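# Move the part from the cabinet rack to the bench

## Task

Remove the part from the rack inside the cabinet and set it down on the bench, without displacing any of the rack's rods.

## Robot and tools

Robot: two arms, left_arm (on the +y side) and right_arm, each ending in a 16-motor four-digit hand. right_arm has a right hand and left_arm a mirrored left hand. Calibrated base positions in the scene frame: left_arm (+0.002, +0.284, +0.031) m, right_arm (-0.017, -0.257, +0.038) m, each turned slightly about z. A camera stand sits behind the arms.

Frames: the scene frame has its origin at table-top height, halfway between the nominal bases, +z up, +x out over the table, +y toward left_arm. Image left/right does not match arm names. Each arm's reported hand pose, velocities, Hand target and wrist-camera pose are in that arm's own base frame. Fixed cameras and the table use the scene frame. Motion offsets use the axes of the hand's current Hand target.

Hand point axes (right hand): +z along the straight fingers toward the tips, +y out of the palm face (palm surface at y = -0.062), +x across the palm away from the thumb (on the left hand +x points toward the thumb). A rigid mast near the wrist on the palm side can collide with things.

execute_actions(actions, cameras): actions is a list of actions run in order, each 0.5 s. One action is a table of 1 to 15 rows, one row per 1/30 s step; a short table repeats its last row to fill 15 steps. Every row is a single flat list of 48 numbers, each in [-1, 1], covering both arms even when one is idle:
1-6: left_arm dx, dy, dz, rx, ry, rz. These are an offset, not a pose: measured from the left Hand target as it was when the action began, in that target's own axes. 1.0 equals 0.6 m for dx-dz and 180 degrees for the rx-rz rotation vector. All rows in one action are offsets from the same start, so a row does not add to the previous one; but each new action or call starts from the updated target, so sending the same offset again moves further.
7-22: left hand motor goals, absolute, in this order: index_mcp, index_abd, index_pip, index_dip, middle_mcp, middle_abd, middle_pip, middle_dip, ring_mcp, ring_abd, ring_pip, ring_dip, thumb_cmc, thumb_axl, thumb_mcp, thumb_ipl. Each maps linearly between that hinge's stops. Straight values: _mcp +0.75, _abd 0.00, _pip +0.58, _dip +0.70, thumb_cmc +0.71, thumb_axl +0.68, thumb_mcp +0.23, thumb_ipl +0.17. Moving finger hinges toward -1 curls them toward the palm; thumb_cmc toward -1 brings the thumb round in front of the palm; thumb_axl rolls the thumb about its own line.
23: left current_limit, -1 gives 0 mA up to +1 giving 550 mA (floor 11 mA). Low limits make fingers weak and slow.
24: left speed; set-points travel at (speed+1)/2 of 8.5 rad/s.
25-48: the same 24 numbers for right_arm.
Starting values are current_limit +0.4, speed -0.6; the last values sent persist. A 0 in a hand slot is a real goal: to hold a hand unchanged, resend its hand_goal, hand_current_limit and hand_speed. cameras: list of names (cam_high, cam_left_wrist, cam_right_wrist) or ["all"] or []; omitted means all only when actions is empty. An empty actions list just returns state and images.

zoom_image(camera, region): enlarges [x0, y0, x1, y1] pixels (origin top-left, at most 504 x 504) of that camera's most recent image. read_manual(section) only returns licence text. finished_scene(scene) closes the scene for good; the goal must hold with the robot not helping. Calls after it go to the next scene.

Results: end_effector_position (m) and end_effector_quat_wxyz per arm in its base frame, possibly off by a few cm. Hand target is the last commanded pose after clipping; next offsets start from it. The hand often stops short of it; waiting does not help, a further action (even zeros) re-requests it, or send the remaining gap as an offset. Per motor, in the order above: hand_goal, hand_measured, hand_current_ma (positive pushes toward -1), hand_state (moving, goal, blocked, overload). Joint velocities may read "within noise"; joint torques include the arm's own weight and are noisy; step readings list some intermediate positions.

Behaviour: commanded orientation is clipped to within 40 degrees of the current one each step; position wins over orientation when both can't be met. The hand sags below the commanded height, more when loaded, so command higher. Near the first joint's axis small moves can swing the whole arm. A finger grips only while its goal lies past the object surface; harder the further past, capped by current_limit. To stop pressing into something, send the target back beyond the hand.

Avoid: dropping the part or releasing it while it moves, hitting the cabinet, rack, table or other fixed items hard, disturbing the rack rods, leaving anything off the table, and any contact between the two arms or one hand closing on the other. A motor at 495 mA or more for 5 s shuts down for 10 s. Motors overheat from holding loads, stretched poses or pushing at unreachable targets: MOTOR HOT appears at 85 °C, and at 100 °C that arm goes limp for 30-60 s. Arm stops discard hand commands sent meanwhile. Time passes while you think, and the robot holds its last command. Loose objects may occasionally be nudged by outside forces. Faster, smoother, low-effort solutions are preferred.

Each tool is called after "Call:" by a JSON object that holds its "fn" and its "kwargs".

## Session

Call:
{"fn": "execute_actions", "kwargs": {"actions": []}}

Scene clock: 0.00 s.
left_arm: end_effector_position=(+0.6300, +0.0265, +0.2458) hand_goal=(+0.754, +0.000, +0.576, +0.696, +0.754, +0.000, +0.576, +0.696, +0.754, +0.000, +0.576, +0.696, +0.714, +0.678, +0.226, +0.168) hand_measured=(+0.754, +0.000, +0.576, +0.696, +0.754, +0.000, +0.576, +0.696, +0.754, +0.000, +0.576, +0.696, +0.714, +0.678, +0.226, +0.168) hand_current_ma=(+0, +0, +0, +0, +0, +0, +0, +0, +0, +0, +0, +0, +0, +0, +0, +0) hand_state=(goal, goal, goal, goal, goal, goal, goal, goal, goal, goal, goal, goal, goal, goal, goal, goal) hand_current_limit=0.40 hand_speed=-0.60 end_effector_quat_wxyz=(+0.371, -0.156, +0.840, +0.364) | right_arm: end_effector_position=(+0.5848, -0.0367, +0.3629) hand_goal=(+0.754, +0.000, +0.576, +0.696, +0.754, +0.000, +0.576, +0.696, +0.754, +0.000, +0.576, +0.696, +0.714, +0.678, +0.226, +0.168) hand_measured=(+0.754, +0.000, +0.576, +0.696, +0.754, +0.000, +0.576, +0.696, +0.754, +0.000, +0.576, +0.696, +0.714, +0.678, +0.226, +0.168) hand_current_ma=(+0, +0, +0, +0, +0, +0, +0, +0, +0, +0, +0, +0, +0, +0, +0, +0) hand_state=(goal, goal, goal, goal, goal, goal, goal, goal, goal, goal, goal, goal, goal, goal, goal, goal) hand_current_limit=0.40 hand_speed=-0.60 end_effector_quat_wxyz=(+0.107, +0.135, +0.980, -0.100)
Joint positions: left_arm=[-0.256 1.914 1.643 -0.707 -0.984 -1.871] | right_arm=[-0.141 1.681 1.975 -1.646 0.198 -1.46]
Joint velocities: within noise
Joint torques (N m): no reading
Heat: left arm: hottest shoulder 32 °C; right arm: hottest elbow 24 °C.
Hand target: left_arm +0.6355, +0.0250, +0.2630; +0.388, -0.166, +0.834, +0.356 | right_arm +0.5888, -0.0373, +0.3723; +0.118, +0.136, +0.979, -0.100

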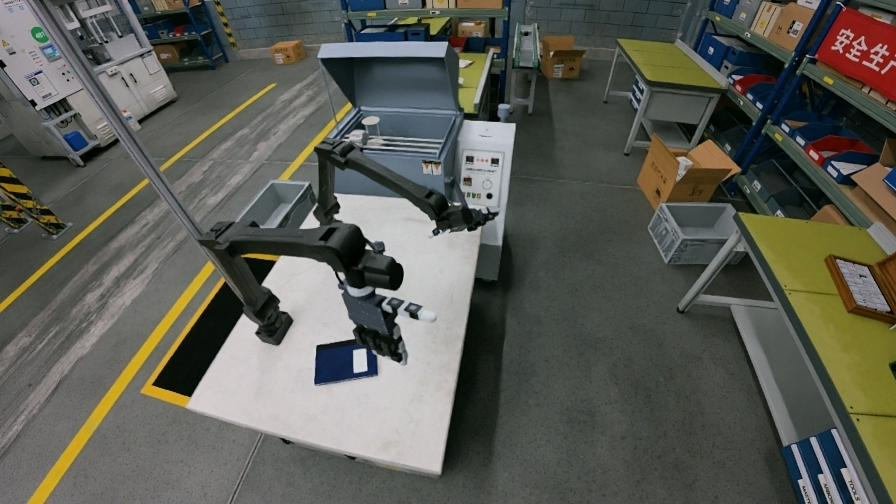

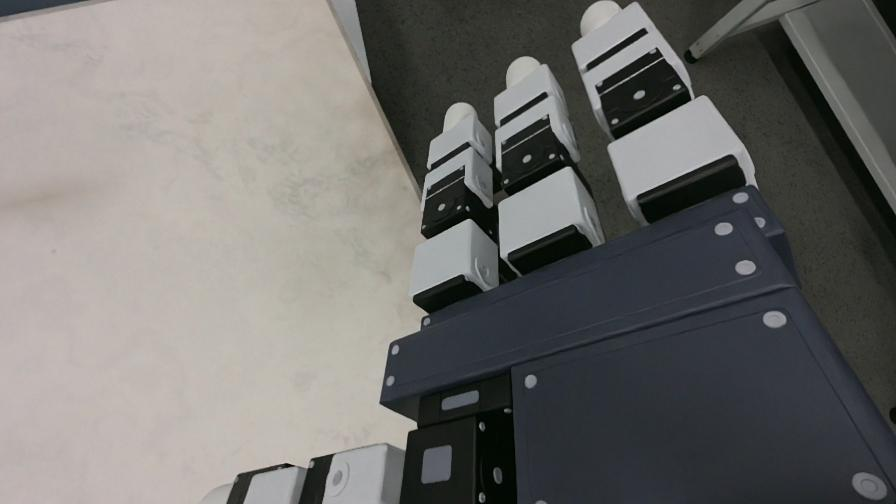

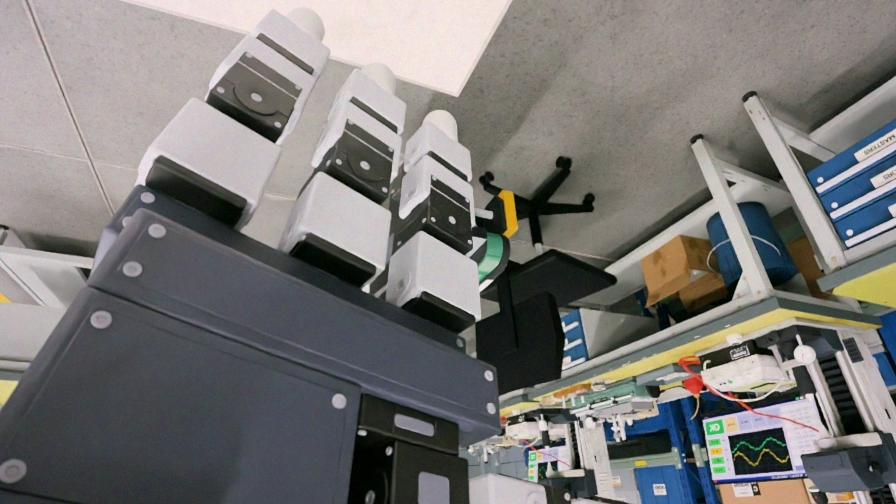

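Call:
{"fn": "zoom_image", "kwargs": {"camera": "cam_high", "region": [220, 30, 540, 230]}}

Call:
{"fn": "zoom_image", "kwargs": {"camera": "cam_high", "region": [310, 90, 490, 200]}}

Call:
{"fn": "zoom_image", "kwargs": {"camera": "cam_high", "region": [180, 180, 500, 480]}}

Scaled by 1.575 from the camera's 896x504 image, which has a finer 1280x720 frame.

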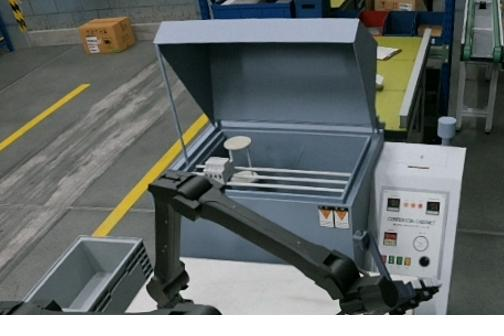

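Scaled by 2.800 from the camera's 896x504 image, which has a finer 1280x720 frame.

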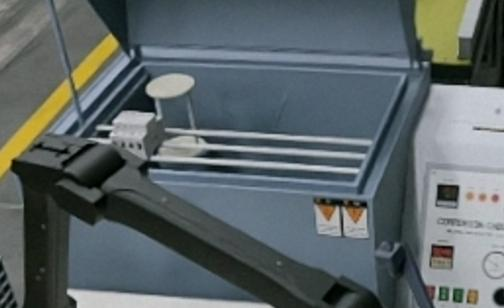

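Scaled by 1.575 from the camera's 896x504 image, which has a finer 1280x720 frame.

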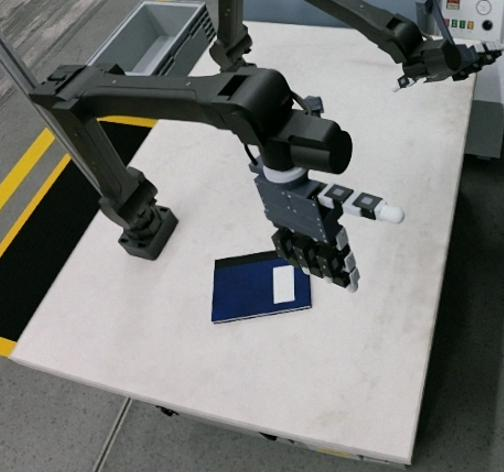

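Call:
{"fn": "zoom_image", "kwargs": {"camera": "cam_high", "region": [325, 105, 405, 165]}}

Call:
{"fn": "zoom_image", "kwargs": {"camera": "cam_high", "region": [395, 105, 475, 165]}}

Scaled by 6.300 from the camera's 896x504 image, which has a finer 1280x720 frame.

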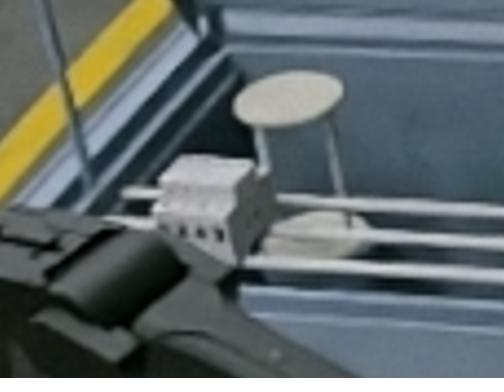

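Scaled by 6.300 from the camera's 896x504 image, which has a finer 1280x720 frame.

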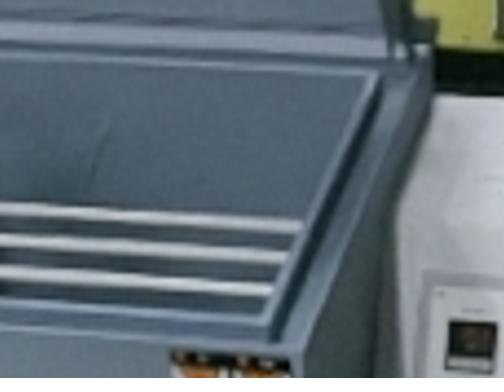

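Call:
{"fn": "execute_actions", "kwargs": {"actions": [[[-0.067,0.201,-0.124,0.095,0.0752,0.068,0.754,0,0.576,0.696,0.754,0,0.576,0.696,0.754,0,0.576,0.696,0.714,0.678,0.226,0.168,0.4,-0.6,0,0,0,0,0,0,0.754,0,0.576,0.696,0.754,0,0.576,0.696,0.754,0,0.576,0.696,0.714,0.678,0.226,0.168,0.4,-0.6]]]}}

Scene clock: 28.30 s.
left_arm: end_effector_position=(+0.5530, +0.0537, +0.3598) hand_goal=(+0.754, +0.000, +0.576, +0.696, +0.754, +0.000, +0.576, +0.696, +0.754, +0.000, +0.576, +0.696, +0.714, +0.678, +0.226, +0.168) hand_measured=(+0.760, +0.002, +0.576, +0.696, +0.758, +0.002, +0.576, +0.696, +0.758, +0.002, +0.576, +0.696, +0.720, +0.678, +0.224, +0.168) hand_current_ma=(+4, +0, +0, +0, +4, +0, +0, +0, +3, +0, +0, +0, +5, +0, -1, +0) hand_state=(goal, goal, goal, goal, goal, goal, goal, goal, goal, goal, goal, goal, goal, goal, goal, goal) hand_current_limit=0.40 hand_speed=-0.60 end_effector_quat_wxyz=(+0.254, -0.056, +0.933, +0.250) | right_arm: end_effector_position=(+0.5848, -0.0367, +0.3629) hand_goal=(+0.754, +0.000, +0.576, +0.696, +0.754, +0.000, +0.576, +0.696, +0.754, +0.000, +0.576, +0.696, +0.714, +0.678, +0.226, +0.168) hand_measured=(+0.754, +0.000, +0.576, +0.696, +0.754, +0.000, +0.576, +0.696, +0.754, +0.000, +0.576, +0.696, +0.714, +0.678, +0.224, +0.168) hand_current_ma=(-4, +0, +4, +0, -4, +0, +4, +0, -4, +0, +4, +0, +1, -4, -13, -2) hand_state=(goal, goal, goal, goal, goal, goal, goal, goal, goal, goal, goal, goal, goal, goal, goal, goal) hand_current_limit=0.40 hand_speed=-0.60 end_effector_quat_wxyz=(+0.107, +0.135, +0.980, -0.100)
Joint positions: left_arm=[-0.203 1.636 1.707 -1.218 -0.611 -1.758] | right_arm=[-0.141 1.681 1.975 -1.646 0.198 -1.46]
Joint torques (N m): left_arm=[0.79 -15.09 10.54 0.79 -0.4 0.24] | right_arm=[-1.38 -14.68 11.34 1.13 0.32 0.04]
Heat: left arm: hottest shoulder 35 °C; right arm: hottest elbow 29 °C.
Hand target: left_arm +0.5554, +0.0546, +0.3830; +0.268, -0.058, +0.930, +0.246 | right_arm +0.5888, -0.0373, +0.3723; +0.118, +0.136, +0.979, -0.100
Off the commanded pose: left_arm 0.023 m, 2 deg | right_arm 0.010 m, 1 deg.
Step readings (end_effector_position of left_arm | right_arm):
0: (+0.6300, +0.0265, +0.2458) | (+0.5848, -0.0367, +0.3629)
1: (+0.6303, +0.0262, +0.2452) | (+0.5848, -0.0367, +0.3629)
2: (+0.6308, +0.0254, +0.2431) | (+0.5848, -0.0367, +0.3629)
4: (+0.6196, +0.0267, +0.2425) | (+0.5848, -0.0367, +0.3629)
8: (+0.5800, +0.0359, +0.2918) | (+0.5848, -0.0367, +0.3629)
15: (+0.5397, +0.0570, +0.3920) | (+0.5848, -0.0367, +0.3629)

Call:
{"fn": "execute_actions", "kwargs": {"actions": [[[0.118,0.206,-0.101,0.0935,0.074,0.067,0.754,0,0.576,0.696,0.754,0,0.576,0.696,0.754,0,0.576,0.696,0.714,0.678,0.226,0.168,0.4,-0.6,0,0,0,0,0,0,0.754,0,0.576,0.696,0.754,0,0.576,0.696,0.754,0,0.576,0.696,0.714,0.678,0.226,0.168,0.4,-0.6]],[[0.179,0.142,-0.117,0.0935,0.074,0.067,0.754,0,0.576,0.696,0.754,0,0.576,0.696,0.754,0,0.576,0.696,0.714,0.678,0.226,0.168,0.4,-0.6,0,0,0,0,0,0,0.754,0,0.576,0.696,0.754,0,0.576,0.696,0.754,0,0.576,0.696,0.714,0.678,0.226,0.168,0.4,-0.6]]], "cameras": ["cam_high","cam_left_wrist"]}}

Scene clock: 31.67 s.
left_arm: end_effector_position=(+0.3236, +0.2131, +0.4901) hand_goal=(+0.754, +0.000, +0.576, +0.696, +0.754, +0.000, +0.576, +0.696, +0.754, +0.000, +0.576, +0.696, +0.714, +0.678, +0.226, +0.168) hand_measured=(+0.754, +0.002, +0.576, +0.696, +0.754, +0.002, +0.576, +0.696, +0.754, +0.002, +0.576, +0.696, +0.716, +0.678, +0.222, +0.168) hand_current_ma=(+0, +0, +0, +0, +0, +0, +0, +0, +0, +0, +0, +0, +1, +0, -3, +0) hand_state=(goal, goal, goal, goal, goal, goal, goal, goal, goal, goal, goal, goal, goal, goal, goal, goal) hand_current_limit=0.40 hand_speed=-0.60 end_effector_quat_wxyz=(+0.164, +0.145, +0.967, +0.128) | right_arm: end_effector_position=(+0.5848, -0.0367, +0.3629) hand_goal=(+0.754, +0.000, +0.576, +0.696, +0.754, +0.000, +0.576, +0.696, +0.754, +0.000, +0.576, +0.696, +0.714, +0.678, +0.226, +0.168) hand_measured=(+0.754, +0.000, +0.576, +0.696, +0.754, +0.000, +0.576, +0.696, +0.754, +0.000, +0.576, +0.696, +0.714, +0.678, +0.224, +0.168) hand_current_ma=(-4, +0, +4, +0, -4, +0, +4, +0, -4, +0, +4, +0, +1, -4, -13, -2) hand_state=(goal, goal, goal, goal, goal, goal, goal, goal, goal, goal, goal, goal, goal, goal, goal, goal) hand_current_limit=0.40 hand_speed=-0.60 end_effector_quat_wxyz=(+0.107, +0.135, +0.980, -0.100)
Joint positions: left_arm=[0.341 1.127 1.666 -1.697 -0.069 -0.917] | right_arm=[-0.141 1.681 1.975 -1.646 0.198 -1.46]
Joint torques (N m): left_arm=[1.03 -7.3 8.25 0.96 0.13 0.17] | right_arm=[-1.38 -14.62 11.34 1.13 0.33 0.03]
Heat: left arm: hottest shoulder 35 °C; right arm: hottest elbow 29 °C.
Hand target: left_arm +0.3200, +0.2148, +0.5029; +0.001, +0.158, +0.987, +0.000 | right_arm +0.5888, -0.0373, +0.3723; +0.118, +0.136, +0.979, -0.100
Off the commanded pose: left_arm 0.013 m, 24 deg | right_arm 0.010 m, 1 deg.
joint sent to its limit (left arm) — joint 4 (wrist pitch), lower limit. The joint targets are off in orientation, not in position.
Step readings (end_effector_position of left_arm | right_arm):
0: (+0.5530, +0.0537, +0.3598) | (+0.5848, -0.0367, +0.3629)
1: (+0.5528, +0.0534, +0.3591) | (+0.5848, -0.0367, +0.3629)
2: (+0.5504, +0.0533, +0.3554) | (+0.5848, -0.0367, +0.3629)
4: (+0.5324, +0.0566, +0.3496) | (+0.5848, -0.0367, +0.3629)
8: (+0.4736, +0.0971, +0.3812) | (+0.5848, -0.0367, +0.3629)
15: (+0.4167, +0.1357, +0.4435) | (+0.5848, -0.0367, +0.3629)
16: (+0.4175, +0.1346, +0.4451) | (+0.5848, -0.0367, +0.3629)
17: (+0.4177, +0.1341, +0.4438) | (+0.5848, -0.0367, +0.3629)
19: (+0.4081, +0.1412, +0.4370) | (+0.5848, -0.0367, +0.3629)
23: (+0.3523, +0.1874, +0.4555) | (+0.5848, -0.0367, +0.3629)
30: (+0.2990, +0.2051, +0.5055) | (+0.5848, -0.0367, +0.3629)
Images, in order (width x height): cam_high 896x504, cam_left_wrist 896x504.

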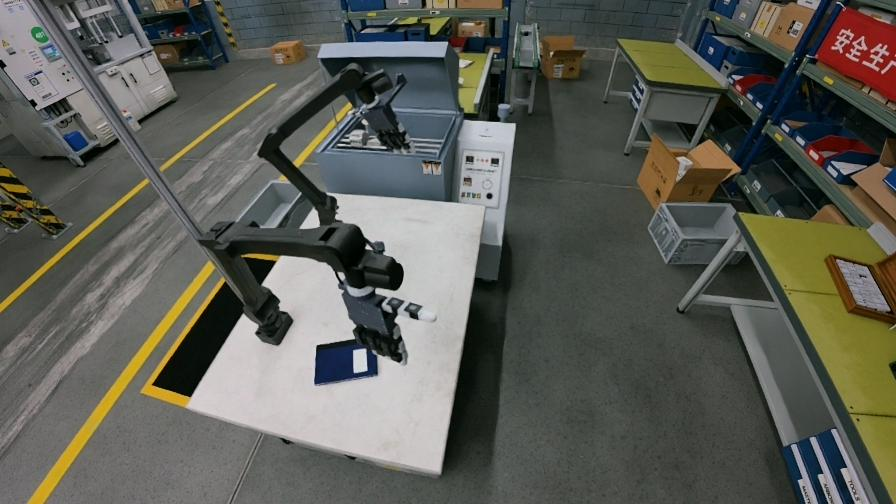

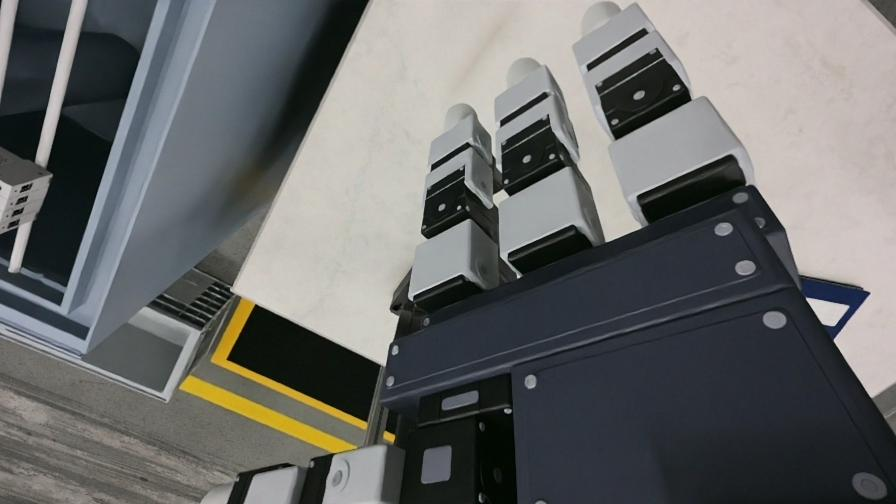

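Call:
{"fn": "zoom_image", "kwargs": {"camera": "cam_high", "region": [230, 170, 390, 350]}}

Call:
{"fn": "zoom_image", "kwargs": {"camera": "cam_high", "region": [310, 60, 510, 220]}}

Call:
{"fn": "zoom_image", "kwargs": {"camera": "cam_left_wrist", "region": [0, 0, 300, 400]}}

Scaled by 2.800 from the camera's 896x504 image, which has a finer 1280x720 frame.

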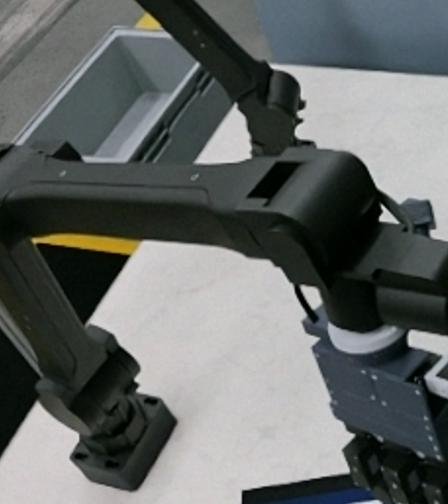

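Scaled by 2.520 from the camera's 896x504 image, which has a finer 1280x720 frame.

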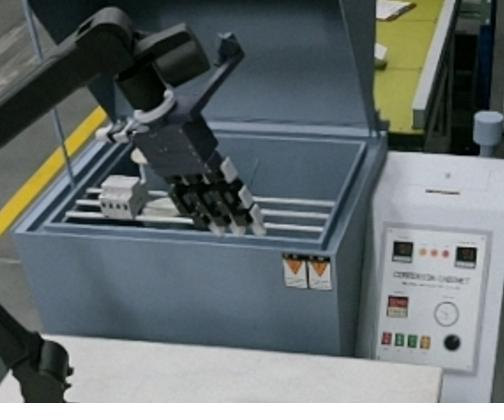

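Scaled by 1.260 from the camera's 896x504 image, which has a finer 1280x720 frame.

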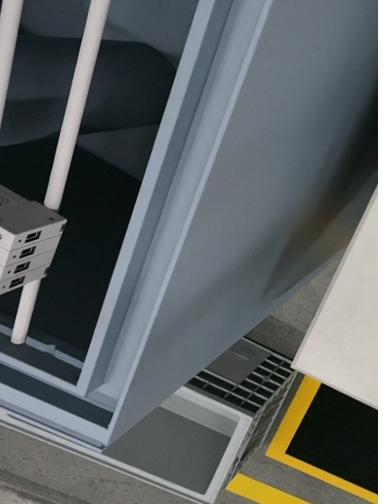

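Call:
{"fn": "execute_actions", "kwargs": {"actions": [[[0.172,0.127,0.107,0,0,0.149,0.754,0,0.576,0.696,0.754,0,0.576,0.696,0.754,0,0.576,0.696,0.714,0.678,0.226,0.168,0.4,-0.6,0,0,0,0,0,0,0.754,0,0.576,0.696,0.754,0,0.576,0.696,0.754,0,0.576,0.696,0.714,0.678,0.226,0.168,0.4,-0.6]]], "cameras": ["cam_high","cam_left_wrist"]}}

Call:
{"fn": "zoom_image", "kwargs": {"camera": "cam_left_wrist", "region": [0, 0, 450, 400]}}

Call:
{"fn": "zoom_image", "kwargs": {"camera": "cam_high", "region": [310, 60, 510, 220]}}

Scene clock: 47.10 s.
left_arm: end_effector_position=(+0.2441, +0.3144, +0.4311) hand_goal=(+0.754, +0.000, +0.576, +0.696, +0.754, +0.000, +0.576, +0.696, +0.754, +0.000, +0.576, +0.696, +0.714, +0.678, +0.226, +0.168) hand_measured=(+0.756, +0.000, +0.576, +0.696, +0.756, +0.000, +0.576, +0.696, +0.756, +0.000, +0.576, +0.696, +0.716, +0.678, +0.222, +0.168) hand_current_ma=(+1, +0, +0, +0, +0, +0, +0, +0, +0, +0, +0, +0, +2, +0, -3, +0) hand_state=(goal, goal, goal, goal, goal, goal, goal, goal, goal, goal, goal, goal, goal, goal, goal, goal) hand_current_limit=0.40 hand_speed=-0.60 end_effector_quat_wxyz=(+0.044, +0.353, +0.925, +0.133) | right_arm: end_effector_position=(+0.5848, -0.0367, +0.3629) hand_goal=(+0.754, +0.000, +0.576, +0.696, +0.754, +0.000, +0.576, +0.696, +0.754, +0.000, +0.576, +0.696, +0.714, +0.678, +0.226, +0.168) hand_measured=(+0.754, +0.000, +0.576, +0.696, +0.754, +0.000, +0.576, +0.696, +0.754, +0.000, +0.576, +0.696, +0.714, +0.678, +0.224, +0.168) hand_current_ma=(-4, +0, +4, +0, -4, +0, +4, +0, -4, +0, +4, +0, +1, -4, -13, -2) hand_state=(goal, goal, goal, goal, goal, goal, goal, goal, goal, goal, goal, goal, goal, goal, goal, goal) hand_current_limit=0.40 hand_speed=-0.60 end_effector_quat_wxyz=(+0.107, +0.135, +0.980, -0.100)
Joint positions: left_arm=[0.854 1.061 1.467 -1.697 -0.009 0.014] | right_arm=[-0.141 1.681 1.975 -1.646 0.198 -1.46]
Joint torques (N m): left_arm=[0.67 -5.48 8.75 0.95 0.25 0.18] | right_arm=[-1.44 -14.68 11.32 1.14 0.33 0.04]
Heat: left arm: hottest shoulder 34 °C; right arm: hottest elbow 30 °C.
Hand target: left_arm +0.2458, +0.3194, +0.4387; +0.000, +0.383, +0.924, +0.000 | right_arm +0.5888, -0.0373, +0.3723; +0.118, +0.136, +0.979, -0.100
Off the commanded pose: left_arm 0.009 m, 16 deg | right_arm 0.010 m, 1 deg.
joint sent to its limit (left arm) — joint 4 (wrist pitch), lower limit. The joint targets are off in orientation, not in position.
Step readings (end_effector_position of left_arm | right_arm):
0: (+0.3236, +0.2131, +0.4902) | (+0.5848, -0.0367, +0.3629)
1: (+0.3237, +0.2135, +0.4898) | (+0.5848, -0.0367, +0.3629)
2: (+0.3235, +0.2156, +0.4867) | (+0.5848, -0.0367, +0.3629)
4: (+0.3040, +0.2368, +0.4694) | (+0.5848, -0.0367, +0.3629)
8: (+0.2433, +0.2923, +0.4347) | (+0.5848, -0.0367, +0.3629)
15: (+0.2336, +0.3160, +0.4308) | (+0.5848, -0.0367, +0.3629)
Images, in order (width x height): cam_high 896x504, cam_left_wrist 896x504.

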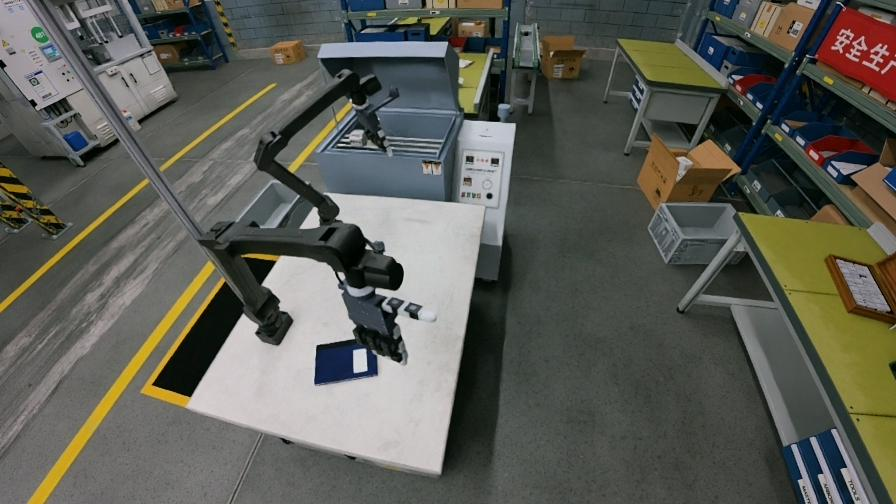

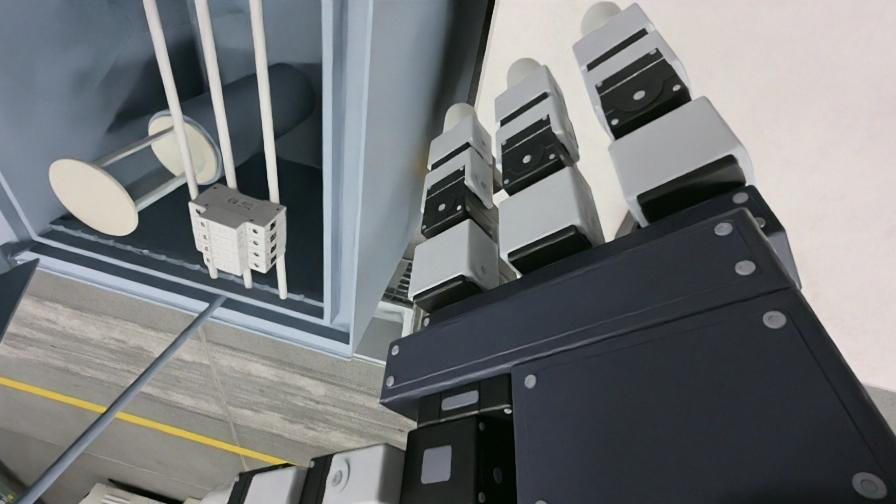

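Scaled by 1.120 from the camera's 896x504 image, which has a finer 1280x720 frame.

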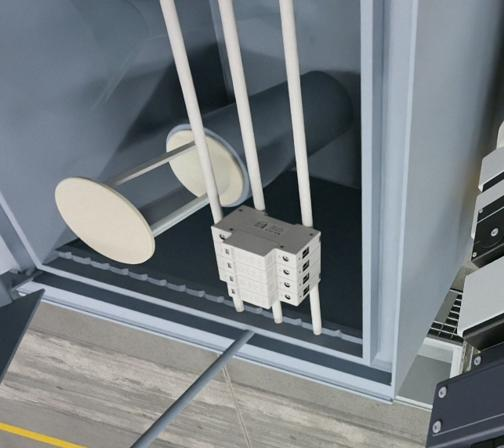

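Scaled by 2.520 from the camera's 896x504 image, which has a finer 1280x720 frame.

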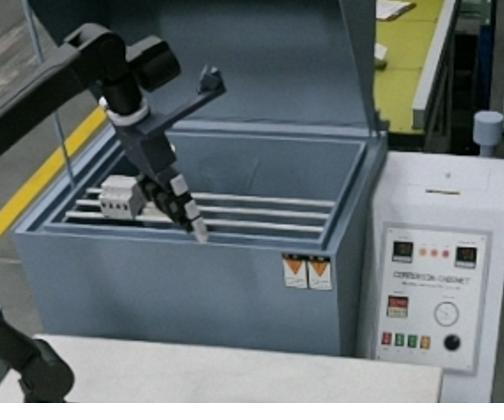

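Call:
{"fn": "zoom_image", "kwargs": {"camera": "cam_left_wrist", "region": [170, 160, 320, 310]}}

Scaled by 3.360 from the camera's 896x504 image, which has a finer 1280x720 frame.

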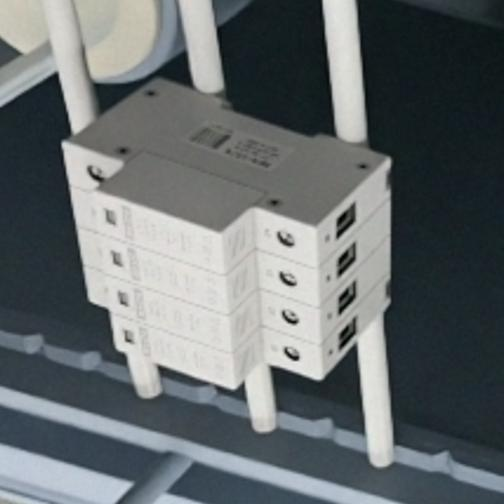

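Call:
{"fn": "execute_actions", "kwargs": {"actions": [[[0.131,0.008,-0.0505,0.14,0.057,0.068,0.137,0,0.285,0.406,0.137,0,0.285,0.406,0.137,0,0.285,0.406,-0.571,0.677,0.315,0.168,0.4,-0.6,0,0,0,0,0,0,0.754,0,0.576,0.696,0.754,0,0.576,0.696,0.754,0,0.576,0.696,0.714,0.678,0.226,0.168,0.4,-0.6]],[[0.21,-0.0685,0.1007,0.14,0.057,0.068,0.137,0,0.285,0.406,0.137,0,0.285,0.406,0.137,0,0.285,0.406,-0.571,0.677,0.315,0.168,0.4,-0.6,0,0,0,0,0,0,0.754,0,0.576,0.696,0.754,0,0.576,0.696,0.754,0,0.576,0.696,0.714,0.678,0.226,0.168,0.4,-0.6]]], "cameras": ["cam_high","cam_left_wrist"]}}

Call:
{"fn": "zoom_image", "kwargs": {"camera": "cam_high", "region": [310, 40, 510, 200]}}

Scene clock: 74.80 s.
left_arm: end_effector_position=(+0.0673, +0.4531, +0.4212) hand_goal=(+0.138, +0.000, +0.286, +0.406, +0.138, +0.000, +0.286, +0.406, +0.138, +0.000, +0.286, +0.406, -0.570, +0.678, +0.316, +0.168) hand_measured=(+0.140, +0.000, +0.290, +0.410, +0.140, -0.002, +0.290, +0.408, +0.140, -0.002, +0.290, +0.410, -0.572, +0.678, +0.308, +0.168) hand_current_ma=(+2, +0, +3, +2, +2, +0, +3, +2, +2, +0, +3, +2, -1, +0, -12, +0) hand_state=(goal, goal, goal, goal, goal, goal, goal, goal, goal, goal, goal, goal, goal, goal, goal, goal) hand_current_limit=0.40 hand_speed=-0.60 end_effector_quat_wxyz=(-0.399, +0.592, +0.697, -0.070) | right_arm: end_effector_position=(+0.5848, -0.0367, +0.3629) hand_goal=(+0.754, +0.000, +0.576, +0.696, +0.754, +0.000, +0.576, +0.696, +0.754, +0.000, +0.576, +0.696, +0.714, +0.678, +0.226, +0.168) hand_measured=(+0.754, +0.000, +0.576, +0.696, +0.754, +0.000, +0.576, +0.696, +0.754, +0.000, +0.576, +0.696, +0.714, +0.678, +0.224, +0.168) hand_current_ma=(-4, +0, +4, +0, -4, +0, +4, +0, -4, +0, +4, +0, +1, -4, -13, -2) hand_state=(goal, goal, goal, goal, goal, goal, goal, goal, goal, goal, goal, goal, goal, goal, goal, goal) hand_current_limit=0.40 hand_speed=-0.60 end_effector_quat_wxyz=(+0.107, +0.135, +0.980, -0.100)
Joint positions: left_arm=[1.256 1.302 1.66 -1.697 -0.809 1.193] | right_arm=[-0.141 1.681 1.975 -1.646 0.198 -1.46]
Joint torques (N m): left_arm=[0.21 -9.47 11.28 0.81 -0.51 0.07] | right_arm=[-1.49 -14.74 11.36 1.14 0.33 0.04]
Heat: left arm: hottest shoulder 33 °C; right arm: hottest elbow 32 °C.
Hand target: left_arm +0.0726, +0.4568, +0.4490; -0.319, +0.521, +0.724, -0.322 | right_arm +0.5888, -0.0373, +0.3723; +0.118, +0.136, +0.979, -0.100
Off the commanded pose: left_arm 0.028 m, 32 deg | right_arm 0.010 m, 1 deg.
joint sent to its limit (left arm) — joint 4 (wrist pitch), lower limit. The joint targets are off in position and orientation.
Step readings (end_effector_position of left_arm | right_arm):
0: (+0.2442, +0.3144, +0.4311) | (+0.5848, -0.0367, +0.3629)
1: (+0.2436, +0.3149, +0.4312) | (+0.5848, -0.0367, +0.3629)
2: (+0.2405, +0.3178, +0.4317) | (+0.5848, -0.0367, +0.3629)
4: (+0.2222, +0.3330, +0.4329) | (+0.5848, -0.0367, +0.3629)
8: (+0.1834, +0.3656, +0.4370) | (+0.5848, -0.0367, +0.3629)
15: (+0.1833, +0.3772, +0.4408) | (+0.5848, -0.0367, +0.3629)
16: (+0.1836, +0.3777, +0.4410) | (+0.5848, -0.0367, +0.3629)
17: (+0.1790, +0.3804, +0.4410) | (+0.5848, -0.0367, +0.3629)
19: (+0.1484, +0.3963, +0.4407) | (+0.5848, -0.0367, +0.3629)
23: (+0.0674, +0.4327, +0.4355) | (+0.5848, -0.0367, +0.3629)
30: (+0.0568, +0.4582, +0.4206) | (+0.5848, -0.0367, +0.3629)
Images, in order (width x height): cam_high 896x504, cam_left_wrist 896x504.

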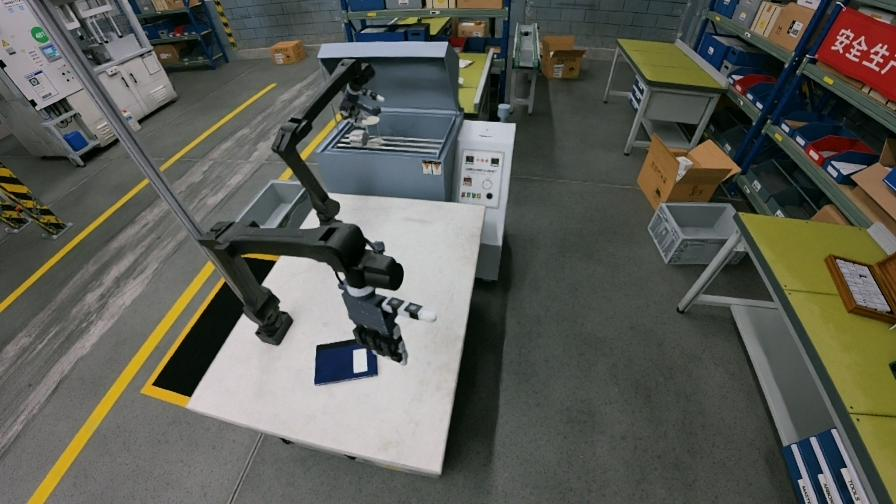

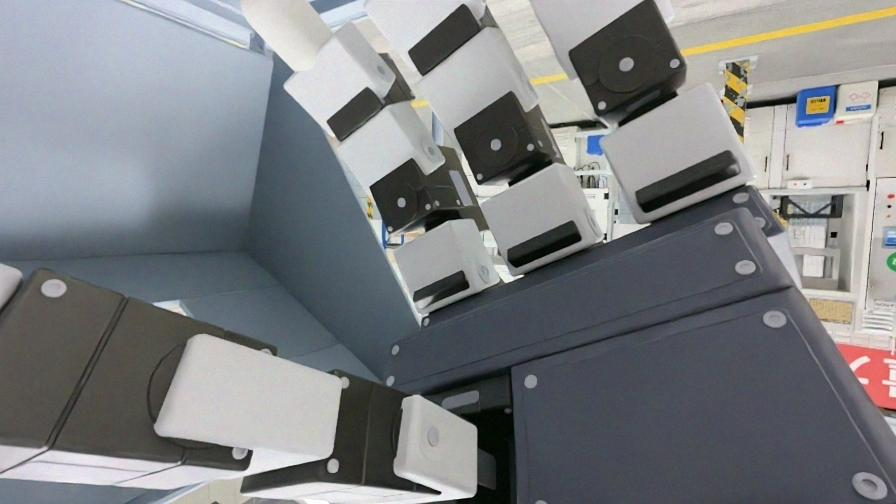

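Scaled by 2.520 from the camera's 896x504 image, which has a finer 1280x720 frame.

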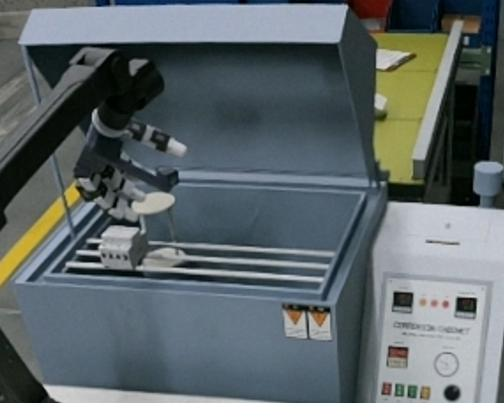

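Call:
{"fn": "execute_actions", "kwargs": {"actions": [[[0.107,-0.013,0.126,0.14,0.057,0.068,0.137,0,0.285,0.406,0.137,0,0.285,0.406,0.137,0,0.285,0.406,-0.571,0.677,0.315,0.168,0.4,-0.6,0,0,0,0,0,0,0.754,0,0.576,0.696,0.754,0,0.576,0.696,0.754,0,0.576,0.696,0.714,0.678,0.226,0.168,0.4,-0.6]]], "cameras": ["cam_high","cam_left_wrist"]}}

Call:
{"fn": "zoom_image", "kwargs": {"camera": "cam_high", "region": [310, 40, 510, 200]}}

Scene clock: 77.20 s.
left_arm: end_effector_position=(-0.0120, +0.5056, +0.3887) hand_goal=(+0.138, +0.000, +0.286, +0.406, +0.138, +0.000, +0.286, +0.406, +0.138, +0.000, +0.286, +0.406, -0.570, +0.678, +0.316, +0.168) hand_measured=(+0.134, +0.000, +0.288, +0.410, +0.136, -0.002, +0.288, +0.408, +0.136, -0.002, +0.288, +0.410, -0.574, +0.678, +0.310, +0.168) hand_current_ma=(-2, +0, +1, +2, -2, +0, +1, +1, -2, +0, +1, +2, -2, +0, -7, +0) hand_state=(goal, goal, goal, goal, goal, goal, goal, goal, goal, goal, goal, goal, goal, goal, goal, goal) hand_current_limit=0.40 hand_speed=-0.60 end_effector_quat_wxyz=(-0.507, +0.618, +0.478, -0.363) | right_arm: end_effector_position=(+0.5848, -0.0367, +0.3629) hand_goal=(+0.754, +0.000, +0.576, +0.696, +0.754, +0.000, +0.576, +0.696, +0.754, +0.000, +0.576, +0.696, +0.714, +0.678, +0.226, +0.168) hand_measured=(+0.754, +0.000, +0.576, +0.696, +0.754, +0.000, +0.576, +0.696, +0.754, +0.000, +0.576, +0.696, +0.714, +0.678, +0.224, +0.168) hand_current_ma=(-4, +0, +4, +0, -4, +0, +4, +0, -4, +0, +4, +0, +1, -4, -13, -2) hand_state=(goal, goal, goal, goal, goal, goal, goal, goal, goal, goal, goal, goal, goal, goal, goal, goal) hand_current_limit=0.40 hand_speed=-0.60 end_effector_quat_wxyz=(+0.107, +0.135, +0.980, -0.100)
Joint positions: left_arm=[1.294 1.533 1.721 -1.697 -1.347 1.598] | right_arm=[-0.141 1.681 1.975 -1.646 0.198 -1.46]
Joint torques (N m): left_arm=[-0.85 -13.57 11.03 0.34 -0.9 0.12] | right_arm=[-1.55 -14.68 11.32 1.1 0.32 0.03]
Heat: left arm: hottest elbow 34 °C; right arm: hottest elbow 32 °C.
Hand target: left_arm -0.0083, +0.5063, +0.4187; -0.451, +0.539, +0.546, -0.456 | right_arm +0.5888, -0.0373, +0.3723; +0.118, +0.136, +0.979, -0.100
Off the commanded pose: left_arm 0.030 m, 17 deg | right_arm 0.010 m, 1 deg.
joint sent to its limit (left arm) — joint 4 (wrist pitch), lower limit. The joint targets are off in orientation, not in position.
Step readings (end_effector_position of left_arm | right_arm):
0: (+0.0674, +0.4531, +0.4212) | (+0.5848, -0.0367, +0.3629)
1: (+0.0660, +0.4533, +0.4215) | (+0.5848, -0.0367, +0.3629)
2: (+0.0581, +0.4551, +0.4237) | (+0.5848, -0.0367, +0.3629)
4: (+0.0331, +0.4651, +0.4325) | (+0.5848, -0.0367, +0.3629)
8: (-0.0060, +0.4889, +0.4308) | (+0.5848, -0.0367, +0.3629)
15: (-0.0115, +0.5109, +0.3886) | (+0.5848, -0.0367, +0.3629)
Images, in order (width x height): cam_high 896x504, cam_left_wrist 896x504.

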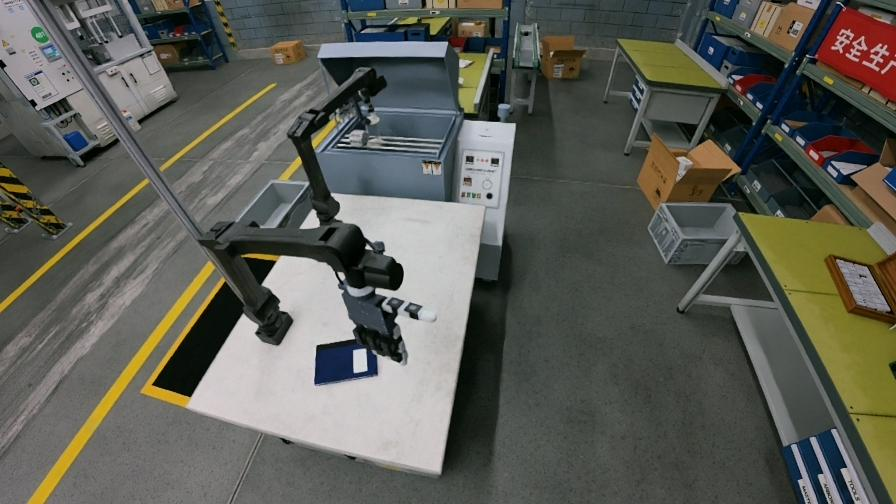

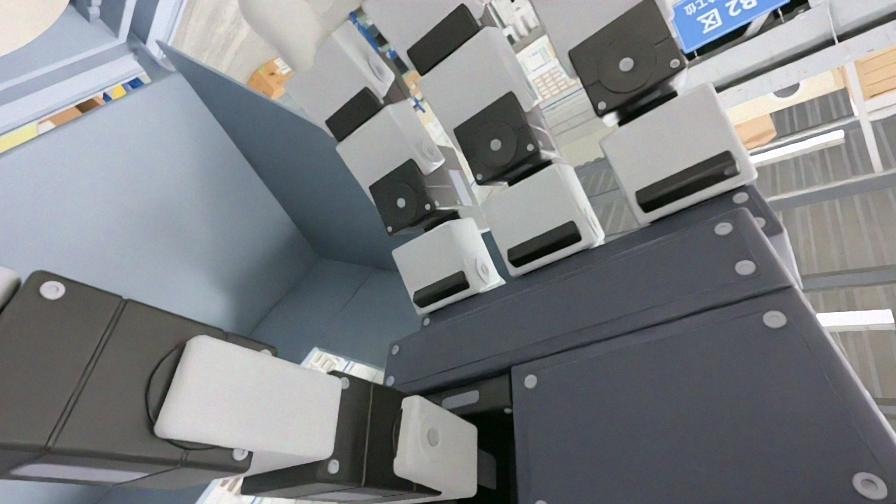

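Scaled by 2.520 from the camera's 896x504 image, which has a finer 1280x720 frame.

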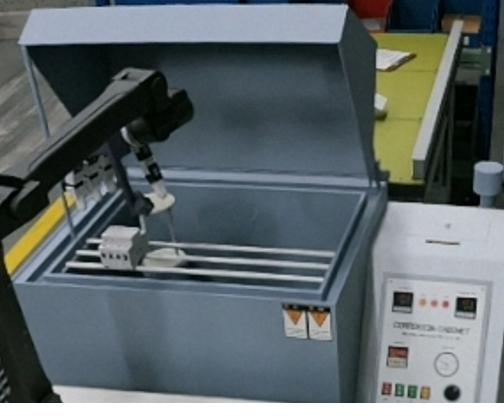

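Call:
{"fn": "execute_actions", "kwargs": {"actions": [[[0.0127,-0.0145,0.08,0.001,0.049,0.009,0.137,0,0.285,0.406,0.137,0,0.285,0.406,0.137,0,0.285,0.406,-0.571,0.677,0.315,0.168,0.4,-0.6,0,0,0,0,0,0,0.754,0,0.576,0.696,0.754,0,0.576,0.696,0.754,0,0.576,0.696,0.714,0.678,0.226,0.168,0.4,-0.6]]], "cameras": ["cam_high","cam_left_wrist"]}}

Call:
{"fn": "zoom_image", "kwargs": {"camera": "cam_high", "region": [320, 90, 420, 170]}}

Scene clock: 83.73 s.
left_arm: end_effector_position=(-0.0609, +0.5066, +0.3973) hand_goal=(+0.138, +0.000, +0.286, +0.406, +0.138, +0.000, +0.286, +0.406, +0.138, +0.000, +0.286, +0.406, -0.570, +0.678, +0.316, +0.168) hand_measured=(+0.134, +0.000, +0.288, +0.408, +0.134, -0.002, +0.288, +0.408, +0.134, -0.002, +0.288, +0.408, -0.572, +0.678, +0.312, +0.168) hand_current_ma=(-3, +0, +1, +2, -3, +0, +1, +1, -2, +0, +1, +2, -1, +0, -5, +0) hand_state=(goal, goal, goal, goal, goal, goal, goal, goal, goal, goal, goal, goal, goal, goal, goal, goal) hand_current_limit=0.40 hand_speed=-0.60 end_effector_quat_wxyz=(-0.491, +0.600, +0.480, -0.410) | right_arm: end_effector_position=(+0.5848, -0.0367, +0.3629) hand_goal=(+0.754, +0.000, +0.576, +0.696, +0.754, +0.000, +0.576, +0.696, +0.754, +0.000, +0.576, +0.696, +0.714, +0.678, +0.226, +0.168) hand_measured=(+0.754, +0.000, +0.576, +0.696, +0.754, +0.000, +0.576, +0.696, +0.754, +0.000, +0.576, +0.696, +0.714, +0.678, +0.224, +0.168) hand_current_ma=(-4, +0, +4, +0, -4, +0, +4, +0, -4, +0, +4, +0, +1, -4, -13, -2) hand_state=(goal, goal, goal, goal, goal, goal, goal, goal, goal, goal, goal, goal, goal, goal, goal, goal) hand_current_limit=0.40 hand_speed=-0.60 end_effector_quat_wxyz=(+0.107, +0.135, +0.980, -0.100)
Joint positions: left_arm=[1.383 1.554 1.755 -1.697 -1.388 1.668] | right_arm=[-0.141 1.681 1.975 -1.646 0.198 -1.46]
Joint torques (N m): left_arm=[-0.21 -12.69 11.3 0.36 -0.87 0.16] | right_arm=[-1.55 -14.68 11.33 1.14 0.32 0.03]
Heat: left arm: hottest elbow 34 °C; right arm: hottest elbow 32 °C.
Hand target: left_arm -0.0573, +0.5132, +0.4187; -0.486, +0.579, +0.501, -0.421 | right_arm +0.5888, -0.0373, +0.3723; +0.118, +0.136, +0.979, -0.100
Off the commanded pose: left_arm 0.023 m, 4 deg | right_arm 0.010 m, 1 deg.
joint sent to its limit (left arm) — joint 4 (wrist pitch), lower limit. The joint targets are off in orientation, not in position.
Step readings (end_effector_position of left_arm | right_arm):
0: (-0.0120, +0.5056, +0.3887) | (+0.5848, -0.0367, +0.3629)
1: (-0.0122, +0.5056, +0.3888) | (+0.5848, -0.0367, +0.3629)
2: (-0.0138, +0.5054, +0.3898) | (+0.5848, -0.0367, +0.3629)
4: (-0.0207, +0.5050, +0.3929) | (+0.5848, -0.0367, +0.3629)
8: (-0.0452, +0.5049, +0.3994) | (+0.5848, -0.0367, +0.3629)
15: (-0.0613, +0.5055, +0.4004) | (+0.5848, -0.0367, +0.3629)
Images, in order (width x height): cam_high 896x504, cam_left_wrist 896x504.

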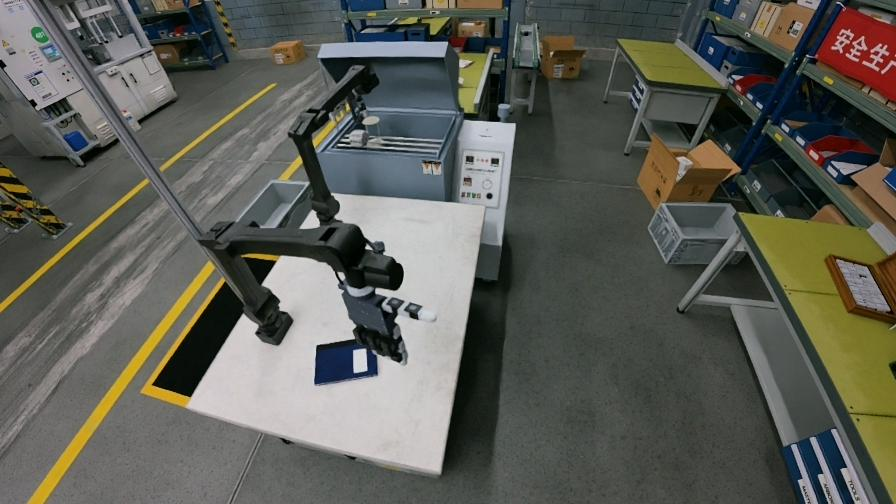

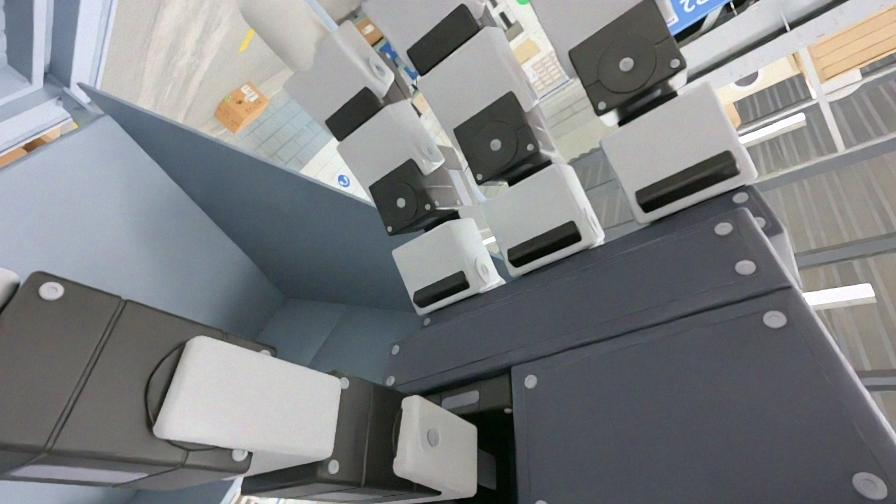

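Scaled by 5.040 from the camera's 896x504 image, which has a finer 1280x720 frame.

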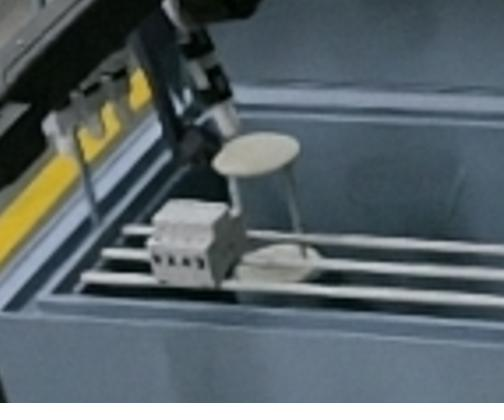

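Call:
{"fn": "execute_actions", "kwargs": {"actions": [[[0.0325,0.1063,0.0563,0,0,0,0.137,0,0.285,0.406,0.137,0,0.285,0.406,0.137,0,0.285,0.406,-0.571,0.677,0.315,0.168,0.4,-0.6,0,0,0,0,0,0,0.754,0,0.576,0.696,0.754,0,0.576,0.696,0.754,0,0.576,0.696,0.714,0.678,0.226,0.168,0.4,-0.6]]], "cameras": ["cam_high","cam_left_wrist"]}}

Call:
{"fn": "zoom_image", "kwargs": {"camera": "cam_high", "region": [320, 90, 420, 170]}}

Scene clock: 90.10 s.
left_arm: end_effector_position=(-0.0745, +0.5358, +0.3382) hand_goal=(+0.138, +0.000, +0.286, +0.406, +0.138, +0.000, +0.286, +0.406, +0.138, +0.000, +0.286, +0.406, -0.570, +0.678, +0.316, +0.168) hand_measured=(+0.134, +0.000, +0.288, +0.408, +0.134, -0.002, +0.288, +0.408, +0.134, -0.002, +0.288, +0.408, -0.572, +0.678, +0.312, +0.168) hand_current_ma=(-3, +0, +1, +2, -3, +0, +1, +1, -2, +0, +1, +2, -1, +0, -5, +0) hand_state=(goal, goal, goal, goal, goal, goal, goal, goal, goal, goal, goal, goal, goal, goal, goal, goal) hand_current_limit=0.40 hand_speed=-0.60 end_effector_quat_wxyz=(-0.479, +0.589, +0.492, -0.427) | right_arm: end_effector_position=(+0.5848, -0.0367, +0.3629) hand_goal=(+0.754, +0.000, +0.576, +0.696, +0.754, +0.000, +0.576, +0.696, +0.754, +0.000, +0.576, +0.696, +0.714, +0.678, +0.226, +0.168) hand_measured=(+0.754, +0.000, +0.576, +0.696, +0.754, +0.000, +0.576, +0.696, +0.754, +0.000, +0.576, +0.696, +0.714, +0.678, +0.224, +0.168) hand_current_ma=(-4, +0, +4, +0, -4, +0, +4, +0, -4, +0, +4, +0, +1, -4, -13, -2) hand_state=(goal, goal, goal, goal, goal, goal, goal, goal, goal, goal, goal, goal, goal, goal, goal, goal) hand_current_limit=0.40 hand_speed=-0.60 end_effector_quat_wxyz=(+0.107, +0.135, +0.980, -0.100)
Joint positions: left_arm=[1.418 1.654 1.719 -1.675 -1.393 1.564] | right_arm=[-0.141 1.681 1.975 -1.646 0.198 -1.46]
Joint torques (N m): left_arm=[0.5 -14.21 8.18 0.03 -0.88 -0.11] | right_arm=[-1.44 -14.62 11.3 1.14 0.33 0.05]
Heat: left arm: hottest elbow 35 °C; right arm: hottest elbow 32 °C.
Hand target: left_arm -0.0764, +0.5357, +0.3501; -0.486, +0.579, +0.501, -0.421 | right_arm +0.5888, -0.0373, +0.3723; +0.118, +0.136, +0.979, -0.100
Off the commanded pose: left_arm 0.012 m, 2 deg | right_arm 0.010 m, 1 deg.
Step readings (end_effector_position of left_arm | right_arm):
0: (-0.0609, +0.5066, +0.3973) | (+0.5848, -0.0367, +0.3629)
1: (-0.0609, +0.5067, +0.3971) | (+0.5848, -0.0367, +0.3629)
2: (-0.0608, +0.5073, +0.3965) | (+0.5848, -0.0367, +0.3629)
4: (-0.0622, +0.5114, +0.3935) | (+0.5848, -0.0367, +0.3629)
8: (-0.0694, +0.5205, +0.3711) | (+0.5848, -0.0367, +0.3629)
15: (-0.0747, +0.5338, +0.3385) | (+0.5848, -0.0367, +0.3629)
Images, in order (width x height): cam_high 896x504, cam_left_wrist 896x504.

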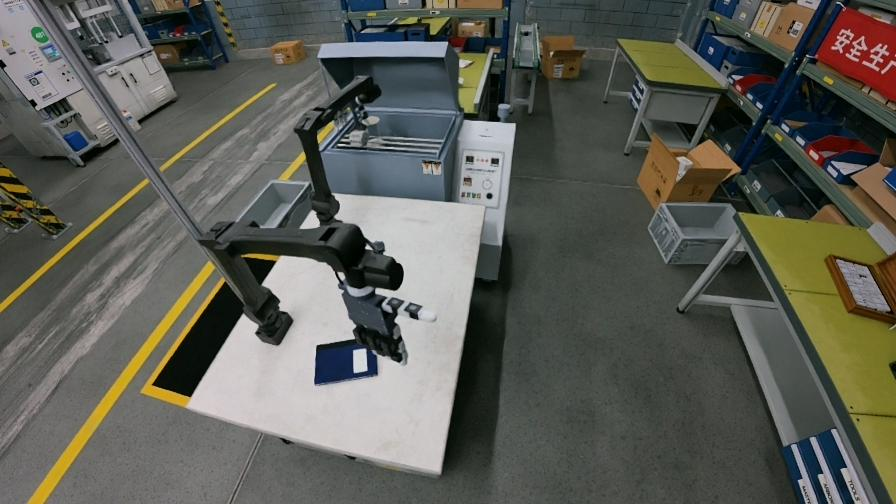

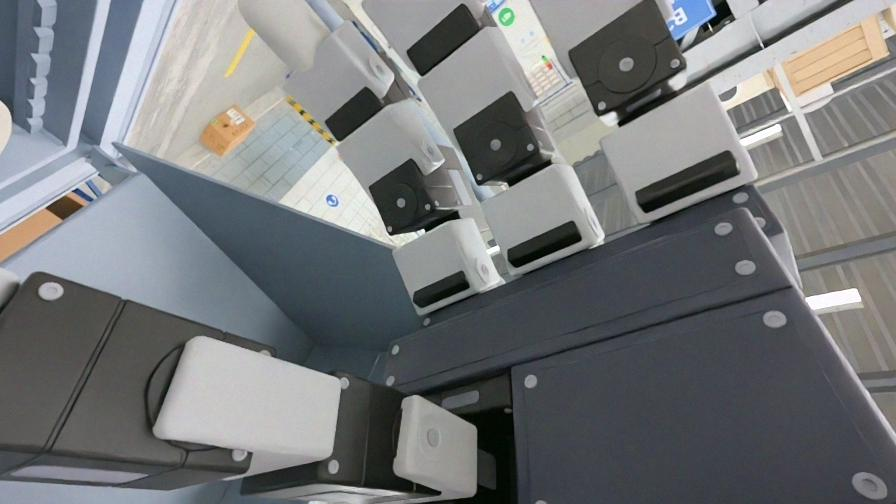

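Scaled by 5.040 from the camera's 896x504 image, which has a finer 1280x720 frame.

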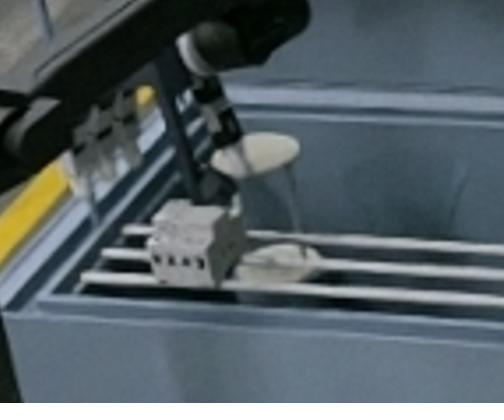

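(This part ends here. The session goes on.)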